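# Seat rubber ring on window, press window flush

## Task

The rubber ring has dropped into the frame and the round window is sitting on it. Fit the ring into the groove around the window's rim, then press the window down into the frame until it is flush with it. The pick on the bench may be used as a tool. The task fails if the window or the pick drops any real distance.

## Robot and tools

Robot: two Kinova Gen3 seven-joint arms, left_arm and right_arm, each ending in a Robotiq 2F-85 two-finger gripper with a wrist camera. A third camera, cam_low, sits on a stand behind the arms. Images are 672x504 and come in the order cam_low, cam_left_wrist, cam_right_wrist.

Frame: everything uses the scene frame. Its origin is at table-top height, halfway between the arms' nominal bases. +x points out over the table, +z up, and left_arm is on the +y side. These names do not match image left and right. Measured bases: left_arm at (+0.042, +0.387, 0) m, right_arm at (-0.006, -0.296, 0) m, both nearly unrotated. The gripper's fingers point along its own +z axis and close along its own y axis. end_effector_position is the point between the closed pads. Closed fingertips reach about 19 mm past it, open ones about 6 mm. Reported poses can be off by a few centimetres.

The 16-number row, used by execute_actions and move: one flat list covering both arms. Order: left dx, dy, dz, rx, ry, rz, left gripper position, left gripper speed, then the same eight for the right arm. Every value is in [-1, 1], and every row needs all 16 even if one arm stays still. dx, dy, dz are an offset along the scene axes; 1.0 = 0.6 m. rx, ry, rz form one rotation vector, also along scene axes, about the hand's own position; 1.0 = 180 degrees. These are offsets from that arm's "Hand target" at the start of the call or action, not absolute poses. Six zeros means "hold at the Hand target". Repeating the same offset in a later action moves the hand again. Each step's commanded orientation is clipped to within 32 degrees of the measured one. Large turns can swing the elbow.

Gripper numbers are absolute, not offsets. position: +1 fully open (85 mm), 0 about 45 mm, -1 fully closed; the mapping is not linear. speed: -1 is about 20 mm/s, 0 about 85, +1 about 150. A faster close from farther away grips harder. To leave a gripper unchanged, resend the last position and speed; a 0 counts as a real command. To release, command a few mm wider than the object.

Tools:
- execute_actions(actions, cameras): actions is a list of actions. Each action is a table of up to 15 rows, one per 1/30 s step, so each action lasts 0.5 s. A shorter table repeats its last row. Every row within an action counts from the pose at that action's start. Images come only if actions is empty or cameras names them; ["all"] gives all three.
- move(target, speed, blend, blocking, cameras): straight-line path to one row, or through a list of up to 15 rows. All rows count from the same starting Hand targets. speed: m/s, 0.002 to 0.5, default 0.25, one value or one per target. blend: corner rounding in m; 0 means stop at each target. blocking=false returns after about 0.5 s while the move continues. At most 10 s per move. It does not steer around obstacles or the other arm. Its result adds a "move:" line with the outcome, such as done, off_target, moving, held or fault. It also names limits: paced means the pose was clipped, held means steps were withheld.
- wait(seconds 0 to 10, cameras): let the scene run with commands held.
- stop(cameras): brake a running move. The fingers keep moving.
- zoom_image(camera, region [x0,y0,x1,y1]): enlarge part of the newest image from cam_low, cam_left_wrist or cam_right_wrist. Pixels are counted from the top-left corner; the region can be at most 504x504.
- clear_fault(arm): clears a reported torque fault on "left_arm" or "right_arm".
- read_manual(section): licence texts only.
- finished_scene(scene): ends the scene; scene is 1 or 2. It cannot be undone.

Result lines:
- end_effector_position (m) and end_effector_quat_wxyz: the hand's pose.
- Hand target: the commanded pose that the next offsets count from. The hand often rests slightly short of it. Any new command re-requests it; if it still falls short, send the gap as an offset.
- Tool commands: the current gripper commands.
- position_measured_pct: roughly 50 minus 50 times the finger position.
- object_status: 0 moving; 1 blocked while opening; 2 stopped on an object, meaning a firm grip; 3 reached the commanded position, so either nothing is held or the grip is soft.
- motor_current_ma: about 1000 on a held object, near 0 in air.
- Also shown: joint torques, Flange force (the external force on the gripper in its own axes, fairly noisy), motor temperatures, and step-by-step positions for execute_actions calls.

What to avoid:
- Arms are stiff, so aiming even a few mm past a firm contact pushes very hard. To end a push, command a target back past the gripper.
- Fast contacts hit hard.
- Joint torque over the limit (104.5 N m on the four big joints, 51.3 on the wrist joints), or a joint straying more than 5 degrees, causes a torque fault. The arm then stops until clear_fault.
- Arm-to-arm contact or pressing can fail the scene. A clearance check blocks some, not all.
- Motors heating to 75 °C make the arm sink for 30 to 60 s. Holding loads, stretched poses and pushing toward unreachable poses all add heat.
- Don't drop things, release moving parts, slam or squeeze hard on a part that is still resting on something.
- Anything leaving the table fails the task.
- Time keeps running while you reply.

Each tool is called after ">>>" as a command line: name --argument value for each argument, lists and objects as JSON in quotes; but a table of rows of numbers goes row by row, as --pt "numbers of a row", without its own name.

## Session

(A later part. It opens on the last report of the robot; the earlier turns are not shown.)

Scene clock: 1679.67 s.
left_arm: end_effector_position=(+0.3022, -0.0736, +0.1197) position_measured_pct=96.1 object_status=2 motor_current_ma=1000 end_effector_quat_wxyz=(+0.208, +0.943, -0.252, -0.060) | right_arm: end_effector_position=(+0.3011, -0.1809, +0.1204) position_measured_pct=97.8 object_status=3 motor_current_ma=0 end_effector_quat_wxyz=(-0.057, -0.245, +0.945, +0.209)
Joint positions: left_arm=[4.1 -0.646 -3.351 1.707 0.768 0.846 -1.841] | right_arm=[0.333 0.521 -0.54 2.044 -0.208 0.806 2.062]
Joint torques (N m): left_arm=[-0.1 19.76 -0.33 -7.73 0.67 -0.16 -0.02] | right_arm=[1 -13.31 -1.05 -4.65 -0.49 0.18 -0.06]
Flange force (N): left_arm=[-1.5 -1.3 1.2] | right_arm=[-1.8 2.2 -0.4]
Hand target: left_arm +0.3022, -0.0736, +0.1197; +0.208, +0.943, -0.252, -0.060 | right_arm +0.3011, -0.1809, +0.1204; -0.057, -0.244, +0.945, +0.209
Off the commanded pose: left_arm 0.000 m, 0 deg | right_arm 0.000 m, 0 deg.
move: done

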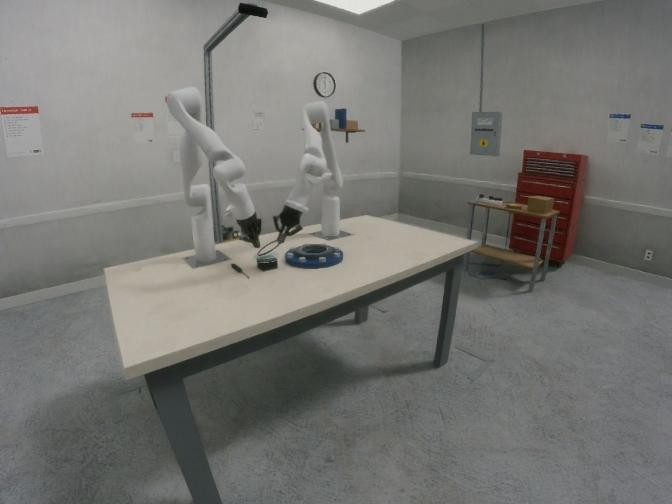

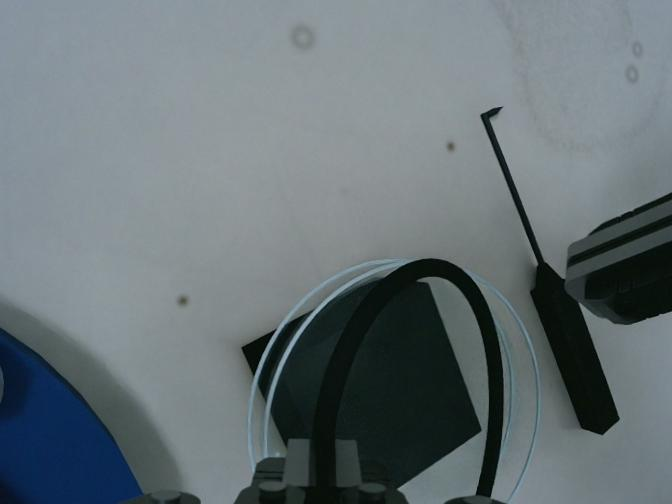

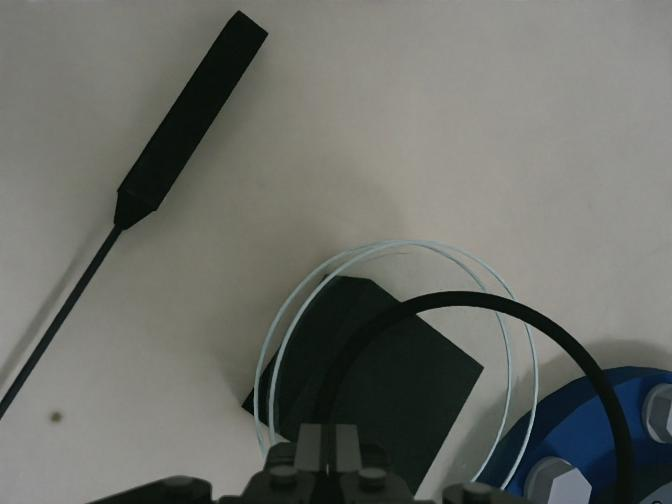

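>>> move --pt "0 0 0 0 0 0 -0.95 -1 0.01 -0.02 0.04 0 0 0 -0.3 0" --speed 0.05 --cameras '["all"]'

>>> zoom_image --camera "cam_low" --region '[230, 200, 310, 280]'

Scene clock: 1692.03 s.
left_arm: end_effector_position=(+0.3022, -0.0736, +0.1196) position_measured_pct=96.1 object_status=2 motor_current_ma=1000 end_effector_quat_wxyz=(+0.208, +0.943, -0.252, -0.060) | right_arm: end_effector_position=(+0.3071, -0.1929, +0.1444) position_measured_pct=64.9 object_status=3 motor_current_ma=0 end_effector_quat_wxyz=(-0.057, -0.244, +0.945, +0.209)
Joint positions: left_arm=[4.1 -0.646 -3.351 1.707 0.768 0.846 -1.841] | right_arm=[0.368 0.478 -0.541 1.998 -0.211 0.902 2.077]
Joint torques (N m): left_arm=[-0.09 19.73 -0.28 -7.83 0.84 0.06 -0.15] | right_arm=[0.99 -13.06 -1.04 -5.08 -0.61 0.13 -0.12]
Flange force (N): left_arm=[-2.1 -1.1 1.3] | right_arm=[-2.1 1.8 -1.1]
Hand target: left_arm +0.3022, -0.0736, +0.1196; +0.208, +0.943, -0.252, -0.060 | right_arm +0.3071, -0.1929, +0.1445; -0.057, -0.244, +0.945, +0.209
Off the commanded pose: left_arm 0.000 m, 0 deg | right_arm 0.000 m, 0 deg.
move: done

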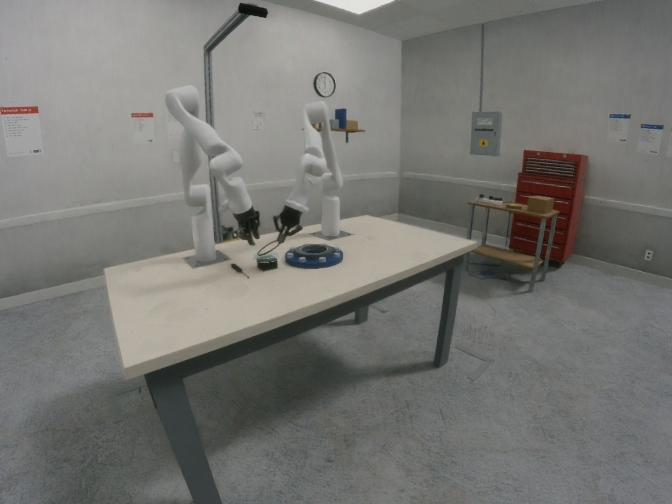

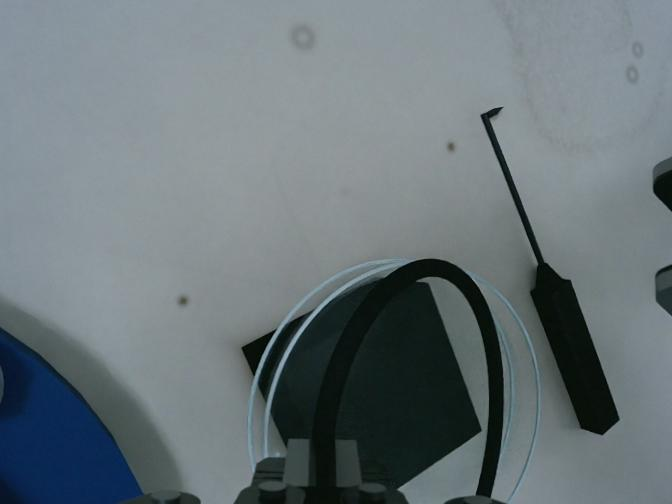

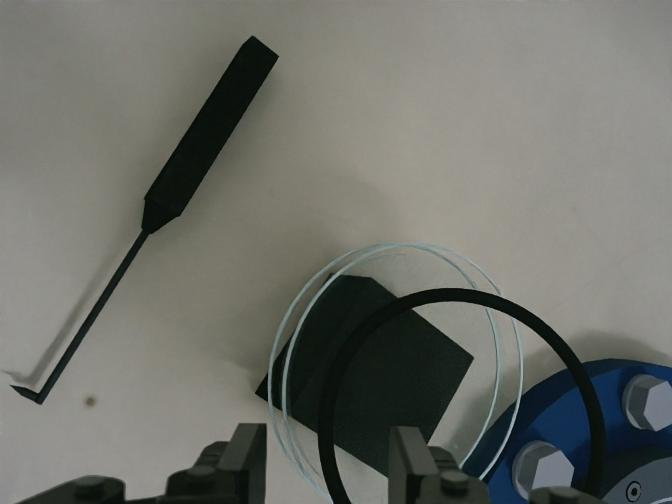

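Scaled by 6.300 from the camera's 672x504 image, which has a finer 960x720 frame.

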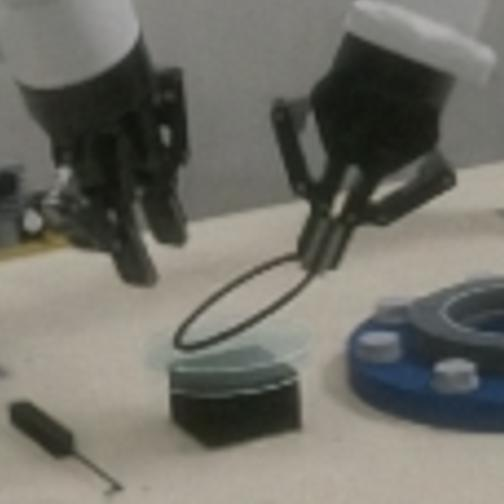

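>>> move --pt "0 0 0.05 0 0 0 -0.95 -1 0.0015 0.025 0.0 0 0 0 -0.3 0" --pt "0 0 0.05 0 0 0 -0.95 -1 -0.0085 0.0437 -0.0525 0 0 0 -0.3 0" --speed 0.05 --cameras '["all"]'

>>> zoom_image --camera "cam_low" --region '[230, 200, 310, 280]'

Scene clock: 1718.63 s.
left_arm: end_effector_position=(+0.3022, -0.0736, +0.1496) position_measured_pct=96.1 object_status=2 motor_current_ma=1000 end_effector_quat_wxyz=(+0.208, +0.943, -0.252, -0.060) | right_arm: end_effector_position=(+0.3020, -0.1667, +0.1130) position_measured_pct=64.9 object_status=3 motor_current_ma=0 end_effector_quat_wxyz=(-0.057, -0.244, +0.945, +0.209)
Joint positions: left_arm=[4.116 -0.599 -3.374 1.677 0.728 0.91 -1.782] | right_arm=[0.294 0.541 -0.542 2.048 -0.208 0.77 2.032]
Joint torques (N m): left_arm=[-0.12 19.42 -0.38 -8.28 0.93 0 -0.16] | right_arm=[0.99 -13.51 -1.23 -4.53 -0.51 -0.01 -0.14]
Flange force (N): left_arm=[-2.0 -1.0 1.4] | right_arm=[-1.8 2.0 -1.0]
Hand target: left_arm +0.3022, -0.0736, +0.1496; +0.208, +0.943, -0.252, -0.060 | right_arm +0.3020, -0.1667, +0.1129; -0.057, -0.244, +0.945, +0.209
Off the commanded pose: left_arm 0.000 m, 0 deg | right_arm 0.000 m, 0 deg.
move: done

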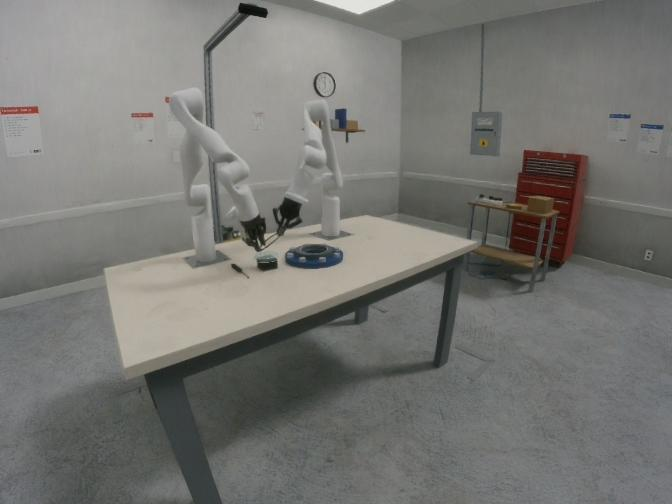

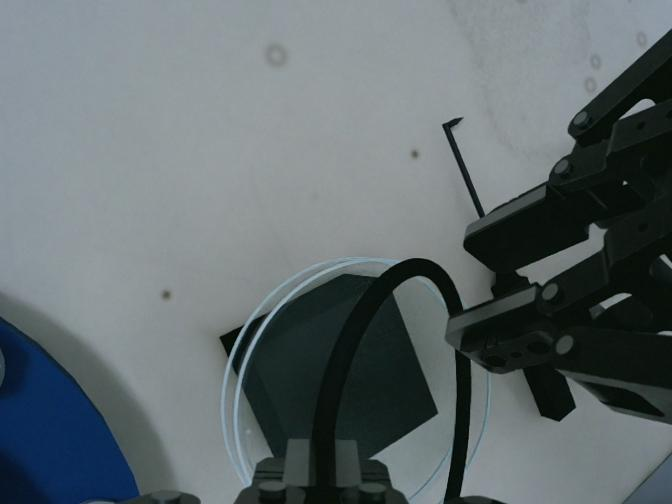

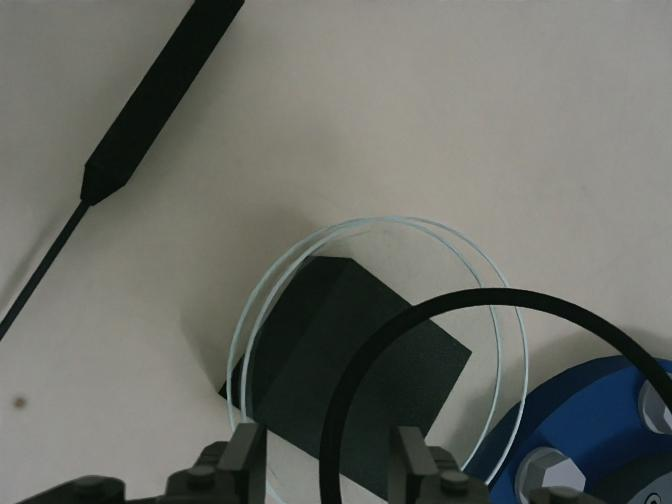

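Scaled by 6.300 from the camera's 672x504 image, which has a finer 960x720 frame.

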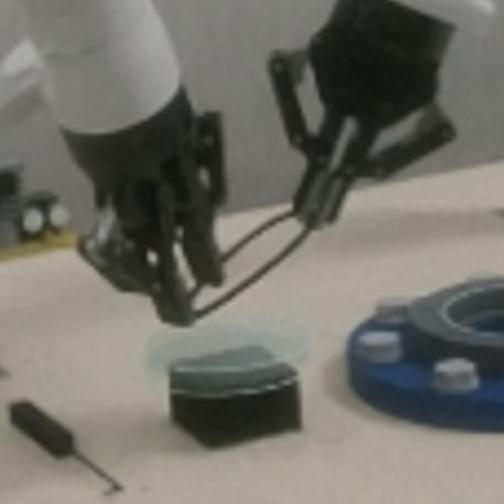

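>>> move --pt "0 0 0 0 0 0 -0.95 -1 -0.0025 0.0045 -0.0109 0 0 0 -0.3 0" --pt "0 0 0 0 0 0 -0.95 -1 -0.0025 0.0045 -0.0109 0 0 0 -0.97 -0.3" --speed 0.05 --cameras '["all"]'

>>> zoom_image --camera "cam_low" --region '[230, 200, 310, 280]'

Scene clock: 1725.53 s.
left_arm: end_effector_position=(+0.3022, -0.0736, +0.1496) position_measured_pct=96.1 object_status=2 motor_current_ma=1000 end_effector_quat_wxyz=(+0.208, +0.943, -0.252, -0.060) | right_arm: end_effector_position=(+0.3005, -0.1640, +0.1064) position_measured_pct=97.8 object_status=0 motor_current_ma=1000 end_effector_quat_wxyz=(-0.057, -0.244, +0.945, +0.209)
Joint positions: left_arm=[4.116 -0.599 -3.374 1.677 0.728 0.91 -1.782] | right_arm=[0.285 0.554 -0.54 2.058 -0.207 0.745 2.029]
Joint torques (N m): left_arm=[-0.08 19.43 -0.42 -8.31 0.9 0.01 -0.14] | right_arm=[1.01 -13.54 -1.29 -4.34 -0.52 0.08 -0.11]
Flange force (N): left_arm=[-2.1 -1.2 1.6] | right_arm=[-1.8 2.1 -0.7]
Hand target: left_arm +0.3022, -0.0736, +0.1496; +0.208, +0.943, -0.252, -0.060 | right_arm +0.3005, -0.1640, +0.1064; -0.057, -0.244, +0.945, +0.209
Off the commanded pose: left_arm 0.000 m, 0 deg | right_arm 0.000 m, 0 deg.
move: done

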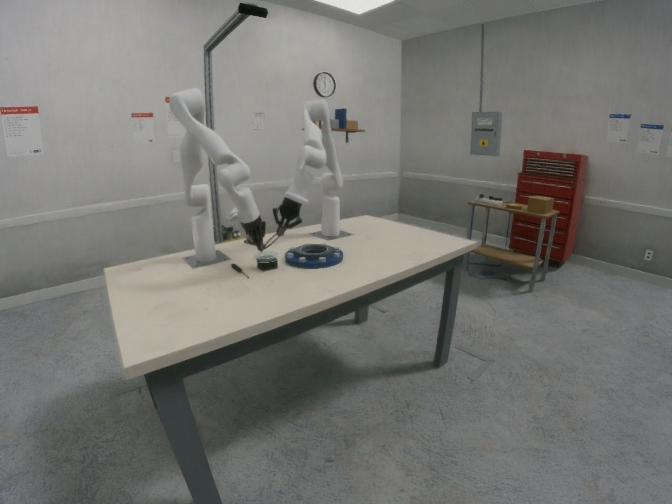

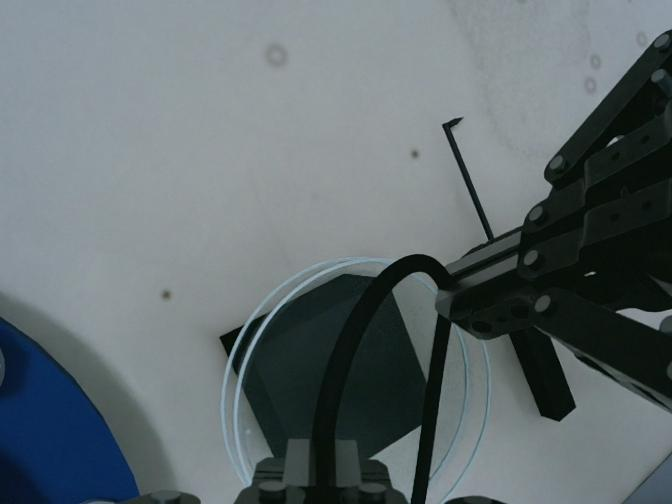

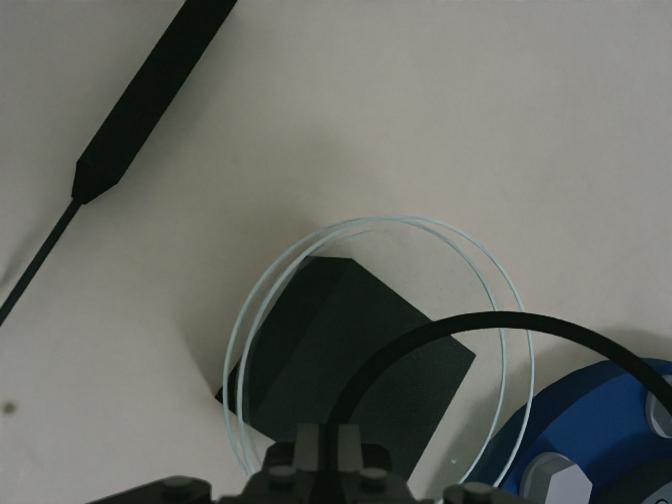

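Scaled by 6.300 from the camera's 672x504 image, which has a finer 960x720 frame.

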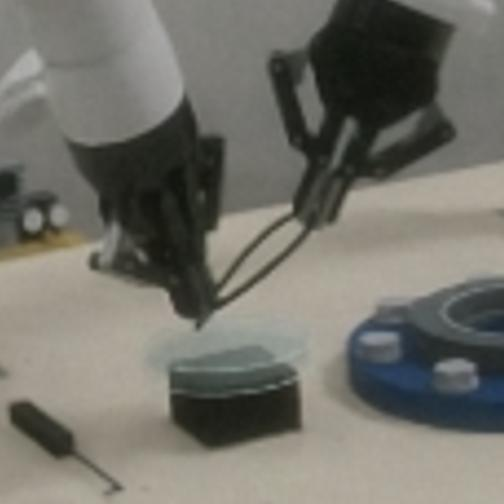

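>>> wait --seconds 0.5

>>> zoom_image --camera "cam_left_wrist" --region '[360, 230, 520, 350]'

Scene clock: 1731.23 s.
left_arm: end_effector_position=(+0.3022, -0.0736, +0.1496) position_measured_pct=96.1 object_status=2 motor_current_ma=1000 end_effector_quat_wxyz=(+0.208, +0.943, -0.252, -0.060) | right_arm: end_effector_position=(+0.3005, -0.1640, +0.1064) position_measured_pct=97.8 object_status=2 motor_current_ma=1000 end_effector_quat_wxyz=(-0.057, -0.244, +0.945, +0.209)
Joint positions: left_arm=[4.116 -0.599 -3.374 1.677 0.728 0.91 -1.782] | right_arm=[0.285 0.554 -0.54 2.058 -0.207 0.745 2.029]
Joint torques (N m): left_arm=[-0.09 19.45 -0.43 -8.26 0.91 0.01 -0.14] | right_arm=[0.9 -13.52 -1.23 -4.3 -0.51 0.08 -0.19]
Flange force (N): left_arm=[-1.9 -1.1 1.6] | right_arm=[-1.6 1.8 -1.0]
Hand target: left_arm +0.3022, -0.0736, +0.1496; +0.208, +0.943, -0.252, -0.060 | right_arm +0.3005, -0.1640, +0.1064; -0.057, -0.244, +0.945, +0.209
Tool commands: left_gripper/position=-0.95 left_gripper/speed=-1.0 right_gripper/position=-0.97 right_gripper/speed=-0.3
Off the commanded pose: left_arm 0.000 m, 0 deg | right_arm 0.000 m, 0 deg.
wait: 0.50 s; at rest from the start

Scaled by 3.150.
This view is cut from an older image: the scene may have changed since it was taken.

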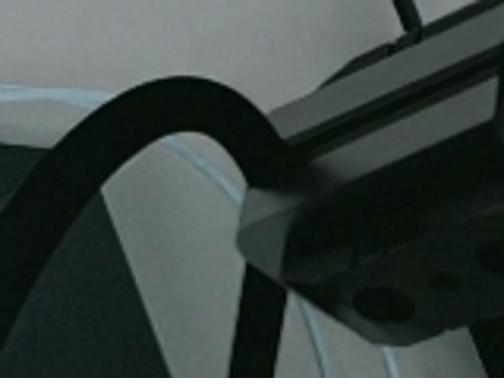

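>>> move --pt "0 0 0 0 0 0 -0.6 0 0 0 0 0 0 0 -0.97 -0.3" --pt "-0.0025 -0.0045 -0.0109 0 0 0 -0.6 0 0 0 0 0 0 0 -0.97 -0.3" --pt "-0.0025 -0.0045 -0.0109 0 0 0 -0.97 -0.3 0 0 0 0 0 0 -0.97 -0.3" --speed 0.05 --cameras '["cam_left_wrist","cam_right_wrist","cam_low"]'

>>> zoom_image --camera "cam_low" --region '[230, 200, 310, 280]'

Scene clock: 1748.07 s.
left_arm: end_effector_position=(+0.3007, -0.0763, +0.1431) position_measured_pct=98.3 object_status=3 motor_current_ma=260 end_effector_quat_wxyz=(+0.208, +0.943, -0.252, -0.060) | right_arm: end_effector_position=(+0.3005, -0.1640, +0.1064) position_measured_pct=97.8 object_status=2 motor_current_ma=1000 end_effector_quat_wxyz=(-0.057, -0.244, +0.945, +0.209)
Joint positions: left_arm=[4.118 -0.61 -3.369 1.681 0.736 0.894 -1.788] | right_arm=[0.285 0.554 -0.54 2.058 -0.207 0.745 2.029]
Joint torques (N m): left_arm=[-0.09 19.49 -0.36 -8.2 0.88 0.02 -0.16] | right_arm=[0.93 -13.5 -1.25 -4.27 -0.49 0.1 -0.1]
Flange force (N): left_arm=[-2.1 -1.1 1.4] | right_arm=[-1.8 2.0 -1.0]
Hand target: left_arm +0.3007, -0.0763, +0.1431; +0.208, +0.943, -0.252, -0.060 | right_arm +0.3005, -0.1640, +0.1064; -0.057, -0.244, +0.945, +0.209
Off the commanded pose: left_arm 0.000 m, 0 deg | right_arm 0.000 m, 0 deg.
move: done

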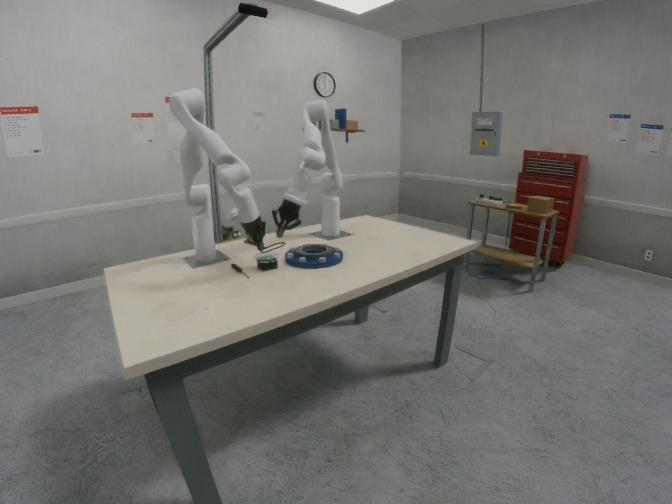

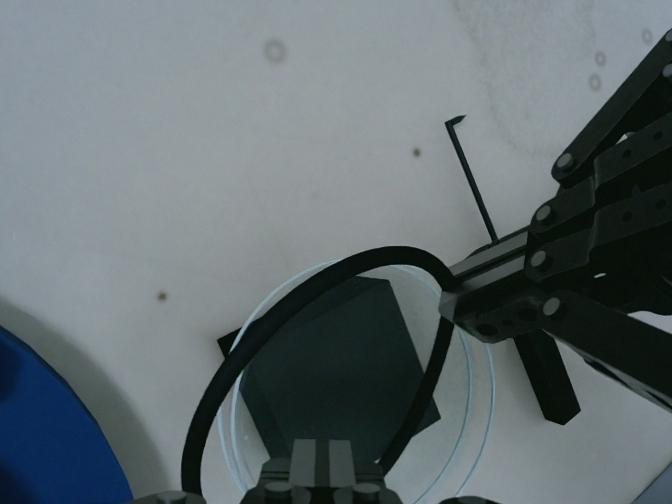

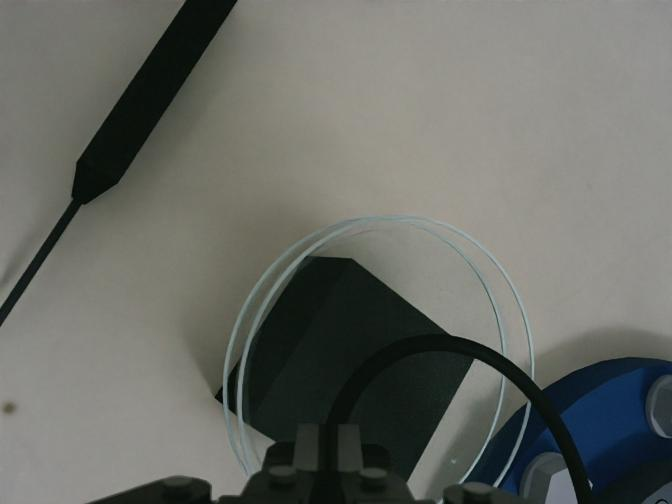

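Scaled by 6.300 from the camera's 672x504 image, which has a finer 960x720 frame.

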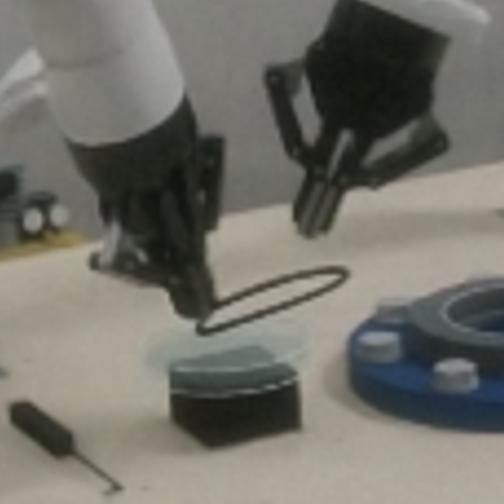

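>>> move --pt "0.088 -0.0095 0.01 0 0 -0.1667 -0.3 0 0 0 0 0 0 0 -0.97 -0.3" --speed 0.06 --cameras '["all"]'

>>> zoom_image --camera "cam_low" --region '[230, 200, 310, 280]'

Scene clock: 1795.53 s.
left_arm: end_effector_position=(+0.3535, -0.0820, +0.1491) position_measured_pct=64.9 object_status=3 motor_current_ma=0 end_effector_quat_wxyz=(+0.185, +0.846, -0.487, -0.112) | right_arm: end_effector_position=(+0.3005, -0.1640, +0.1064) position_measured_pct=97.8 object_status=2 motor_current_ma=1000 end_effector_quat_wxyz=(-0.057, -0.244, +0.945, +0.209)
Joint positions: left_arm=[3.99 -0.818 -3.304 1.225 0.547 1.31 -2.096] | right_arm=[0.285 0.554 -0.54 2.058 -0.207 0.745 2.029]
Joint torques (N m): left_arm=[-0.13 23.3 0.1 -8.58 1.07 0.43 -0.12] | right_arm=[0.93 -13.6 -1.24 -4.3 -0.52 0.06 -0.16]
Flange force (N): left_arm=[-2.0 0.1 2.0] | right_arm=[-1.8 1.8 -0.9]
Hand target: left_arm +0.3535, -0.0820, +0.1491; +0.185, +0.846, -0.487, -0.112 | right_arm +0.3005, -0.1640, +0.1064; -0.057, -0.244, +0.945, +0.209
Off the commanded pose: left_arm 0.000 m, 0 deg | right_arm 0.000 m, 0 deg.
move: done

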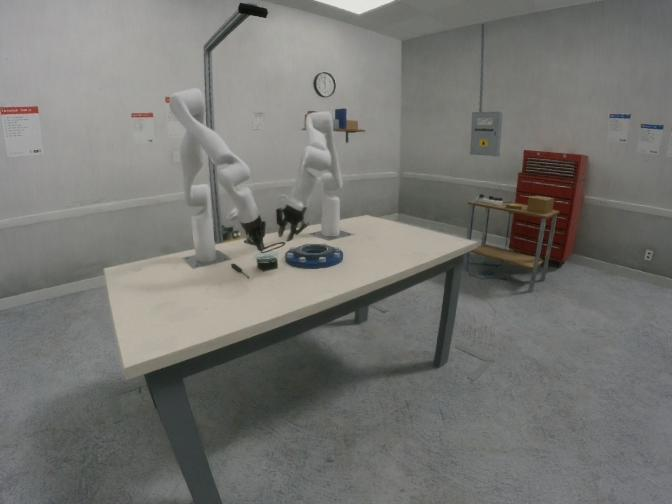

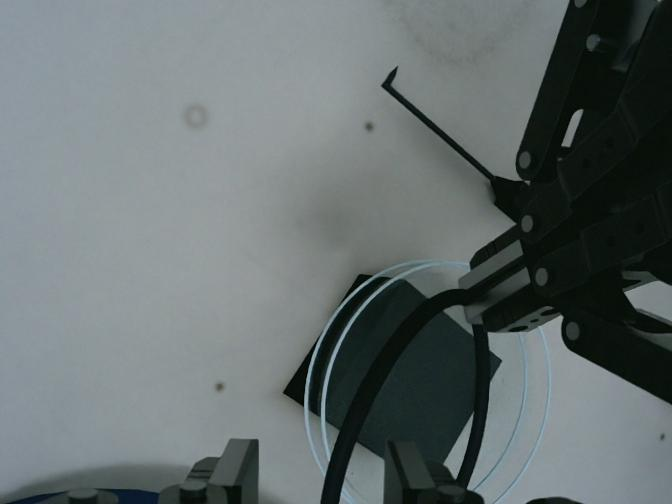

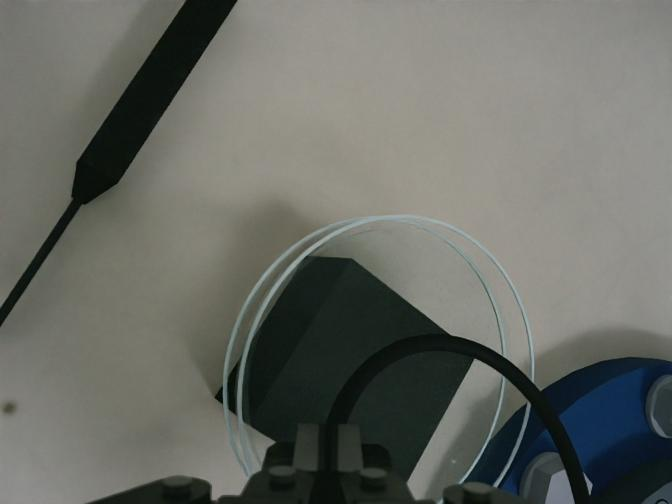

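Scaled by 6.300 from the camera's 672x504 image, which has a finer 960x720 frame.

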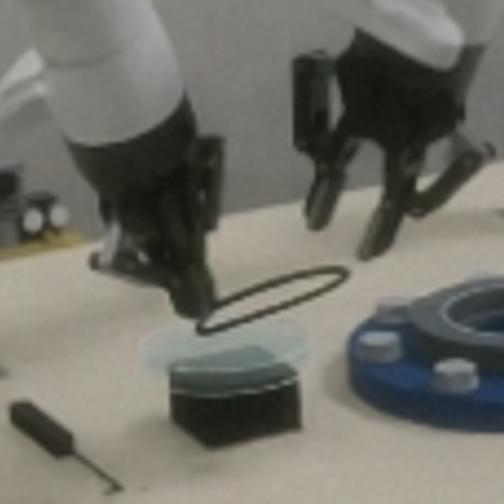

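>>> move --pt "-0.0258 -0.0023 -0.0315 0 0 0 -0.3 0 0 0 0 0 0 0 -0.97 -0.3" --pt "-0.0383 -0.0095 -0.062 0 0 0 -0.3 0 0 0 0 0 0 0 -0.97 -0.3" --speed 0.05 --cameras '["all"]'

>>> zoom_image --camera "cam_low" --region '[240, 220, 300, 280]'

Scene clock: 1809.83 s.
left_arm: end_effector_position=(+0.3305, -0.0877, +0.1120) position_measured_pct=64.9 object_status=3 motor_current_ma=0 end_effector_quat_wxyz=(+0.185, +0.846, -0.487, -0.112) | right_arm: end_effector_position=(+0.3005, -0.1640, +0.1064) position_measured_pct=97.8 object_status=2 motor_current_ma=1000 end_effector_quat_wxyz=(-0.057, -0.244, +0.945, +0.209)
Joint positions: left_arm=[4.022 -0.837 -3.289 1.319 0.568 1.195 -2.12] | right_arm=[0.285 0.554 -0.54 2.058 -0.207 0.745 2.029]
Joint torques (N m): left_arm=[-0.01 22.95 0.15 -8.54 0.91 0.32 -0.2] | right_arm=[0.98 -13.54 -1.31 -4.33 -0.5 0.08 -0.15]
Flange force (N): left_arm=[-3.7 0.4 1.8] | right_arm=[-1.7 1.9 -0.8]
Hand target: left_arm +0.3305, -0.0877, +0.1119; +0.185, +0.846, -0.487, -0.112 | right_arm +0.3005, -0.1640, +0.1064; -0.057, -0.244, +0.945, +0.209
Off the commanded pose: left_arm 0.000 m, 0 deg | right_arm 0.000 m, 0 deg.
move: done

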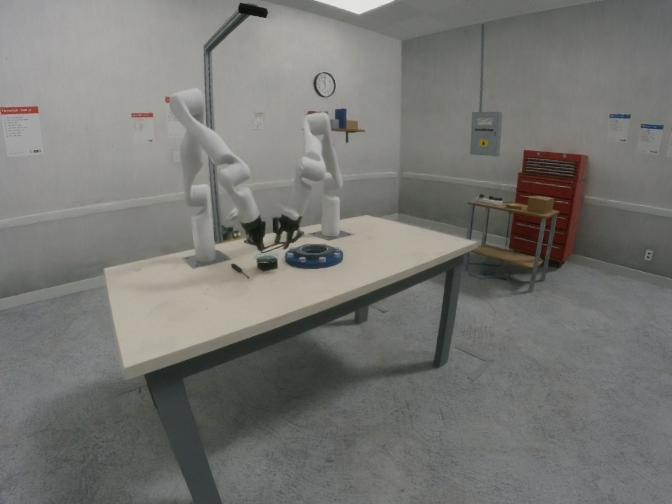

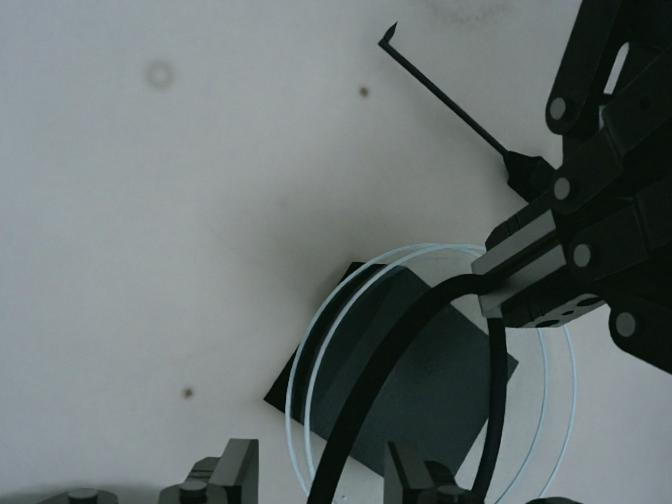

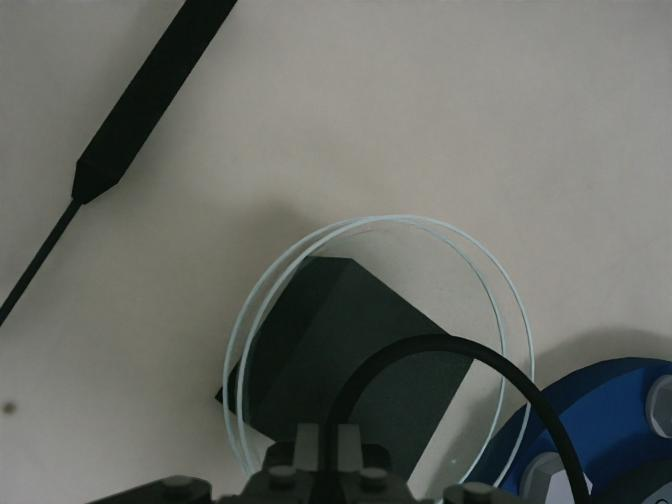

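Scaled by 8.400 from the camera's 672x504 image, which has a finer 960x720 frame.

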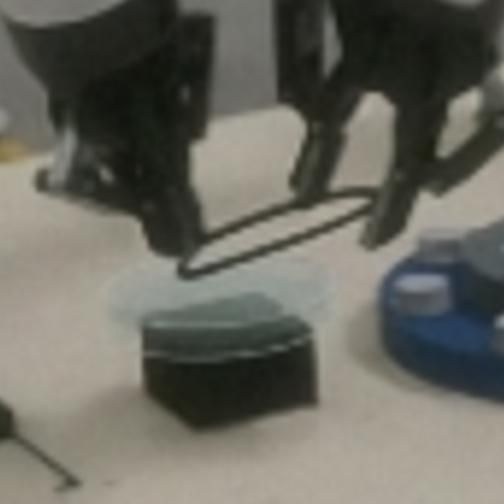

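>>> move --pt "-0.0058 -0.0033 -0.0115 0 0 0 -0.3 0 0 0 0 0 0 0 -0.97 -0.3" --pt "-0.0058 -0.0033 -0.0115 0 0 0 -0.97 -0.3 0 0 0 0 0 0 -0.97 -0.3" --speed 0.05 --cameras '["all"]'

>>> zoom_image --camera "cam_low" --region '[240, 220, 300, 280]'

Scene clock: 1815.93 s.
left_arm: end_effector_position=(+0.3270, -0.0897, +0.1050) position_measured_pct=95.7 object_status=0 motor_current_ma=1000 end_effector_quat_wxyz=(+0.185, +0.846, -0.487, -0.112) | right_arm: end_effector_position=(+0.3005, -0.1640, +0.1064) position_measured_pct=97.8 object_status=2 motor_current_ma=1000 end_effector_quat_wxyz=(-0.057, -0.244, +0.945, +0.209)
Joint positions: left_arm=[4.027 -0.844 -3.286 1.329 0.573 1.176 -2.123] | right_arm=[0.285 0.554 -0.54 2.058 -0.207 0.745 2.029]
Joint torques (N m): left_arm=[-0.12 22.97 0.14 -8.17 0.91 0.38 -0.16] | right_arm=[0.98 -13.51 -1.24 -4.22 -0.52 0.08 -0.12]
Flange force (N): left_arm=[-2.6 0.3 1.6] | right_arm=[-2.0 2.0 -1.0]
Hand target: left_arm +0.3270, -0.0897, +0.1050; +0.185, +0.846, -0.487, -0.112 | right_arm +0.3005, -0.1640, +0.1064; -0.057, -0.244, +0.945, +0.209
Off the commanded pose: left_arm 0.000 m, 0 deg | right_arm 0.000 m, 0 deg.
move: done

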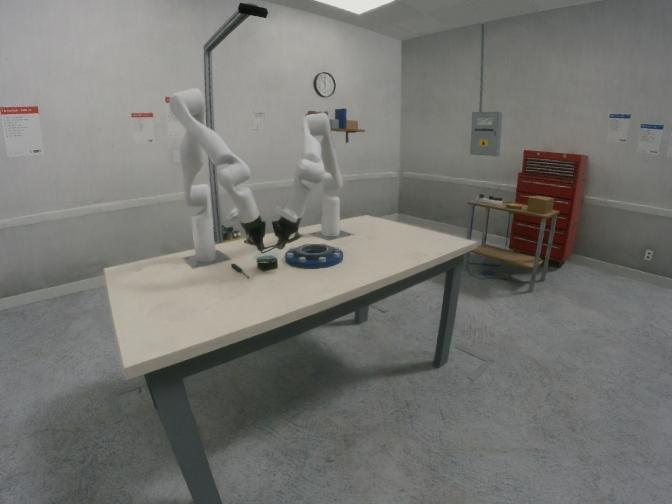

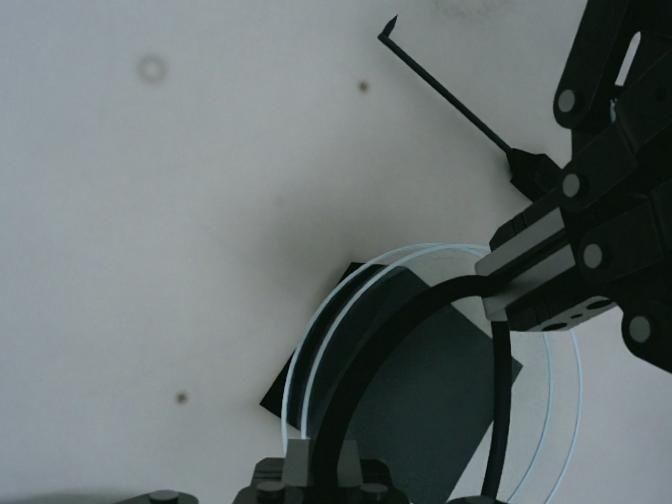

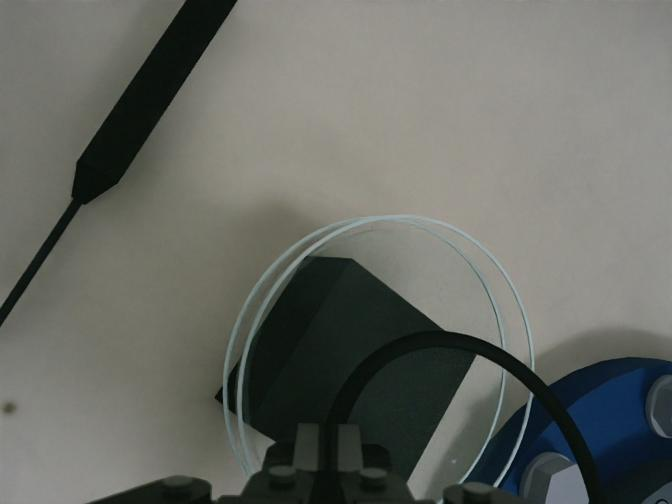

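Scaled by 8.400 from the camera's 672x504 image, which has a finer 960x720 frame.

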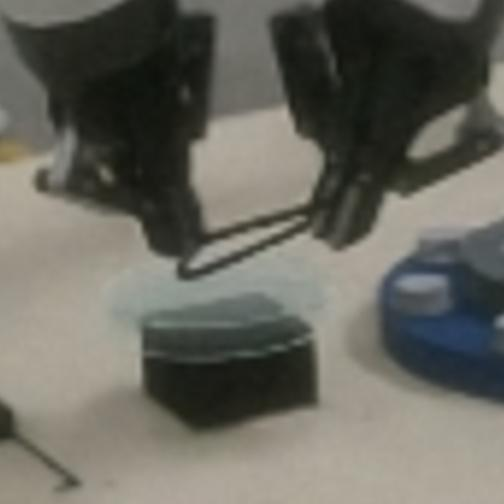

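>>> move --pt "-0.0432 0.0037 0 0 0 0.1667 -0.97 -0.3 -0.0008 -0.007 -0.0023 0 0 0 -0.97 -0.3" --speed 0.05 --cameras '["all"]'

>>> zoom_image --camera "cam_low" --region '[240, 220, 300, 280]'

>>> move --pt "0 0.02 0 0 0 0 -0.97 -0.3 0 -0.018 0 0 0 0 -0.97 -0.3" --speed 0.03 --cameras '["all"]'

>>> zoom_image --camera "cam_low" --region '[240, 220, 300, 280]'

Scene clock: 1833.43 s.
left_arm: end_effector_position=(+0.3011, -0.0874, +0.1050) position_measured_pct=95.7 object_status=2 motor_current_ma=1000 end_effector_quat_wxyz=(+0.208, +0.943, -0.252, -0.060) | right_arm: end_effector_position=(+0.3000, -0.1682, +0.1050) position_measured_pct=97.8 object_status=2 motor_current_ma=1000 end_effector_quat_wxyz=(-0.057, -0.244, +0.945, +0.209)
Joint positions: left_arm=[4.114 -0.687 -3.343 1.684 0.786 0.823 -1.84] | right_arm=[0.295 0.556 -0.539 2.062 -0.205 0.744 2.039]
Joint torques (N m): left_arm=[-0.89 20.14 -1.1 -6.56 0.41 0.38 -0.11] | right_arm=[1.8 -13.55 -0.22 -3.87 0.05 0.11 -0.19]
Flange force (N): left_arm=[0.0 1.2 2.8] | right_arm=[-3.5 4.1 -0.6]
Hand target: left_arm +0.3011, -0.0874, +0.1050; +0.208, +0.943, -0.252, -0.060 | right_arm +0.3000, -0.1682, +0.1050; -0.057, -0.244, +0.945, +0.209
Off the commanded pose: left_arm 0.000 m, 0 deg | right_arm 0.000 m, 0 deg.
move: done

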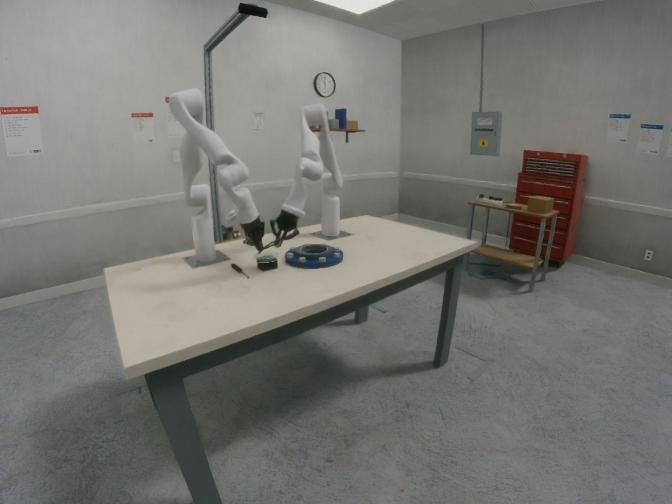

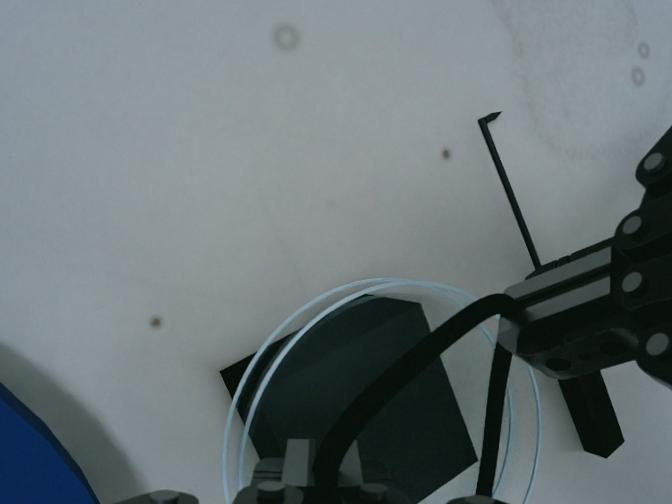

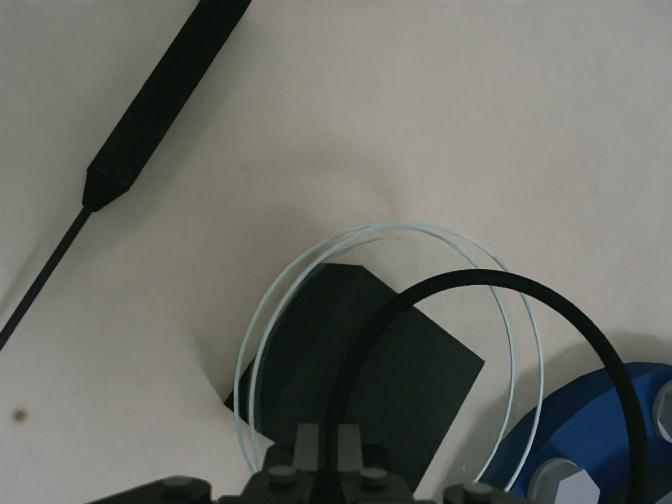

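Scaled by 8.400 from the camera's 672x504 image, which has a finer 960x720 frame.

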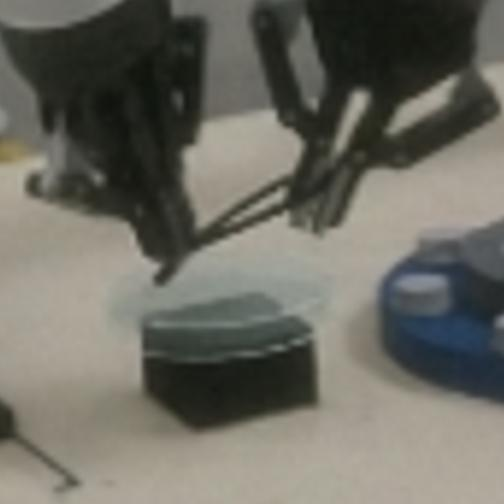

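Scene clock: 1834.37 s.
left_arm: end_effector_position=(+0.3011, -0.0755, +0.1050) position_measured_pct=95.7 object_status=2 motor_current_ma=1000 end_effector_quat_wxyz=(+0.208, +0.943, -0.252, -0.060) | right_arm: end_effector_position=(+0.3000, -0.1790, +0.1050) position_measured_pct=98.3 object_status=0 motor_current_ma=30 end_effector_quat_wxyz=(-0.057, -0.244, +0.945, +0.209)
Joint positions: left_arm=[4.097 -0.672 -3.34 1.716 0.79 0.815 -1.867] | right_arm=[0.321 0.555 -0.535 2.063 -0.199 0.755 2.062]
Joint torques (N m): left_arm=[-0.09 19.89 -0.2 -7.56 0.79 0.14 -0.14] | right_arm=[0.95 -13.5 -1.26 -4.16 -0.53 0.13 -0.16]
Flange force (N): left_arm=[-2.1 -1.1 1.3] | right_arm=[-2.0 1.8 -0.9]
Hand target: left_arm +0.3011, -0.0755, +0.1050; +0.208, +0.943, -0.252, -0.060 | right_arm +0.3001, -0.1790, +0.1050; -0.057, -0.244, +0.945, +0.209
Off the commanded pose: left_arm 0.000 m, 0 deg | right_arm 0.000 m, 0 deg.
move: done

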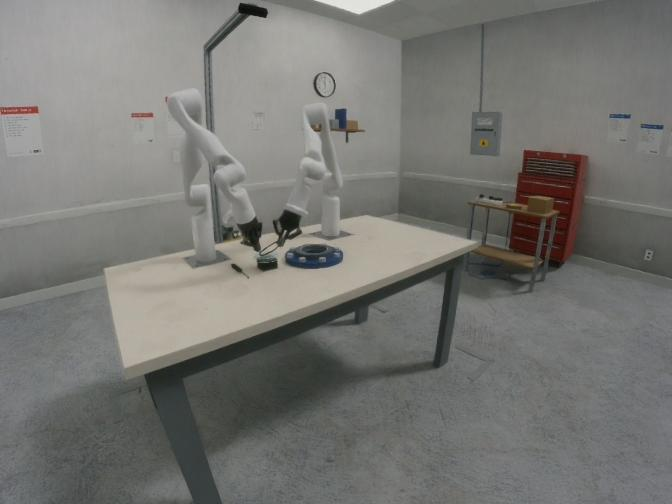

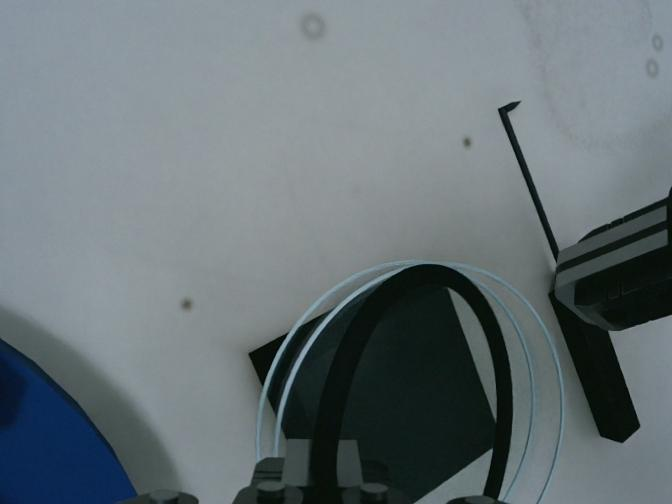

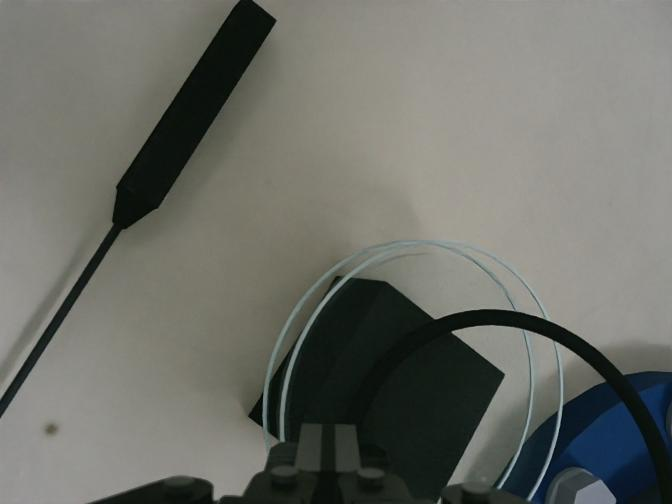

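Scaled by 8.400 from the camera's 672x504 image, which has a finer 960x720 frame.

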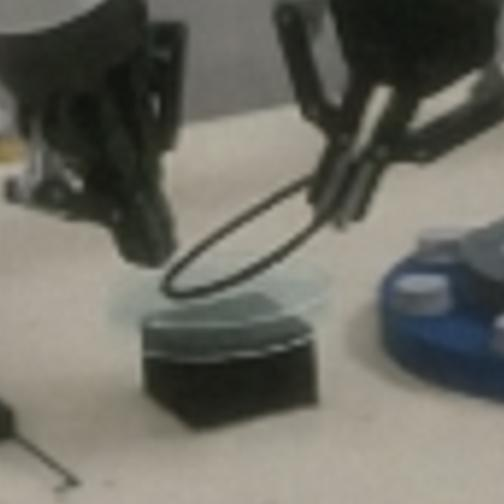

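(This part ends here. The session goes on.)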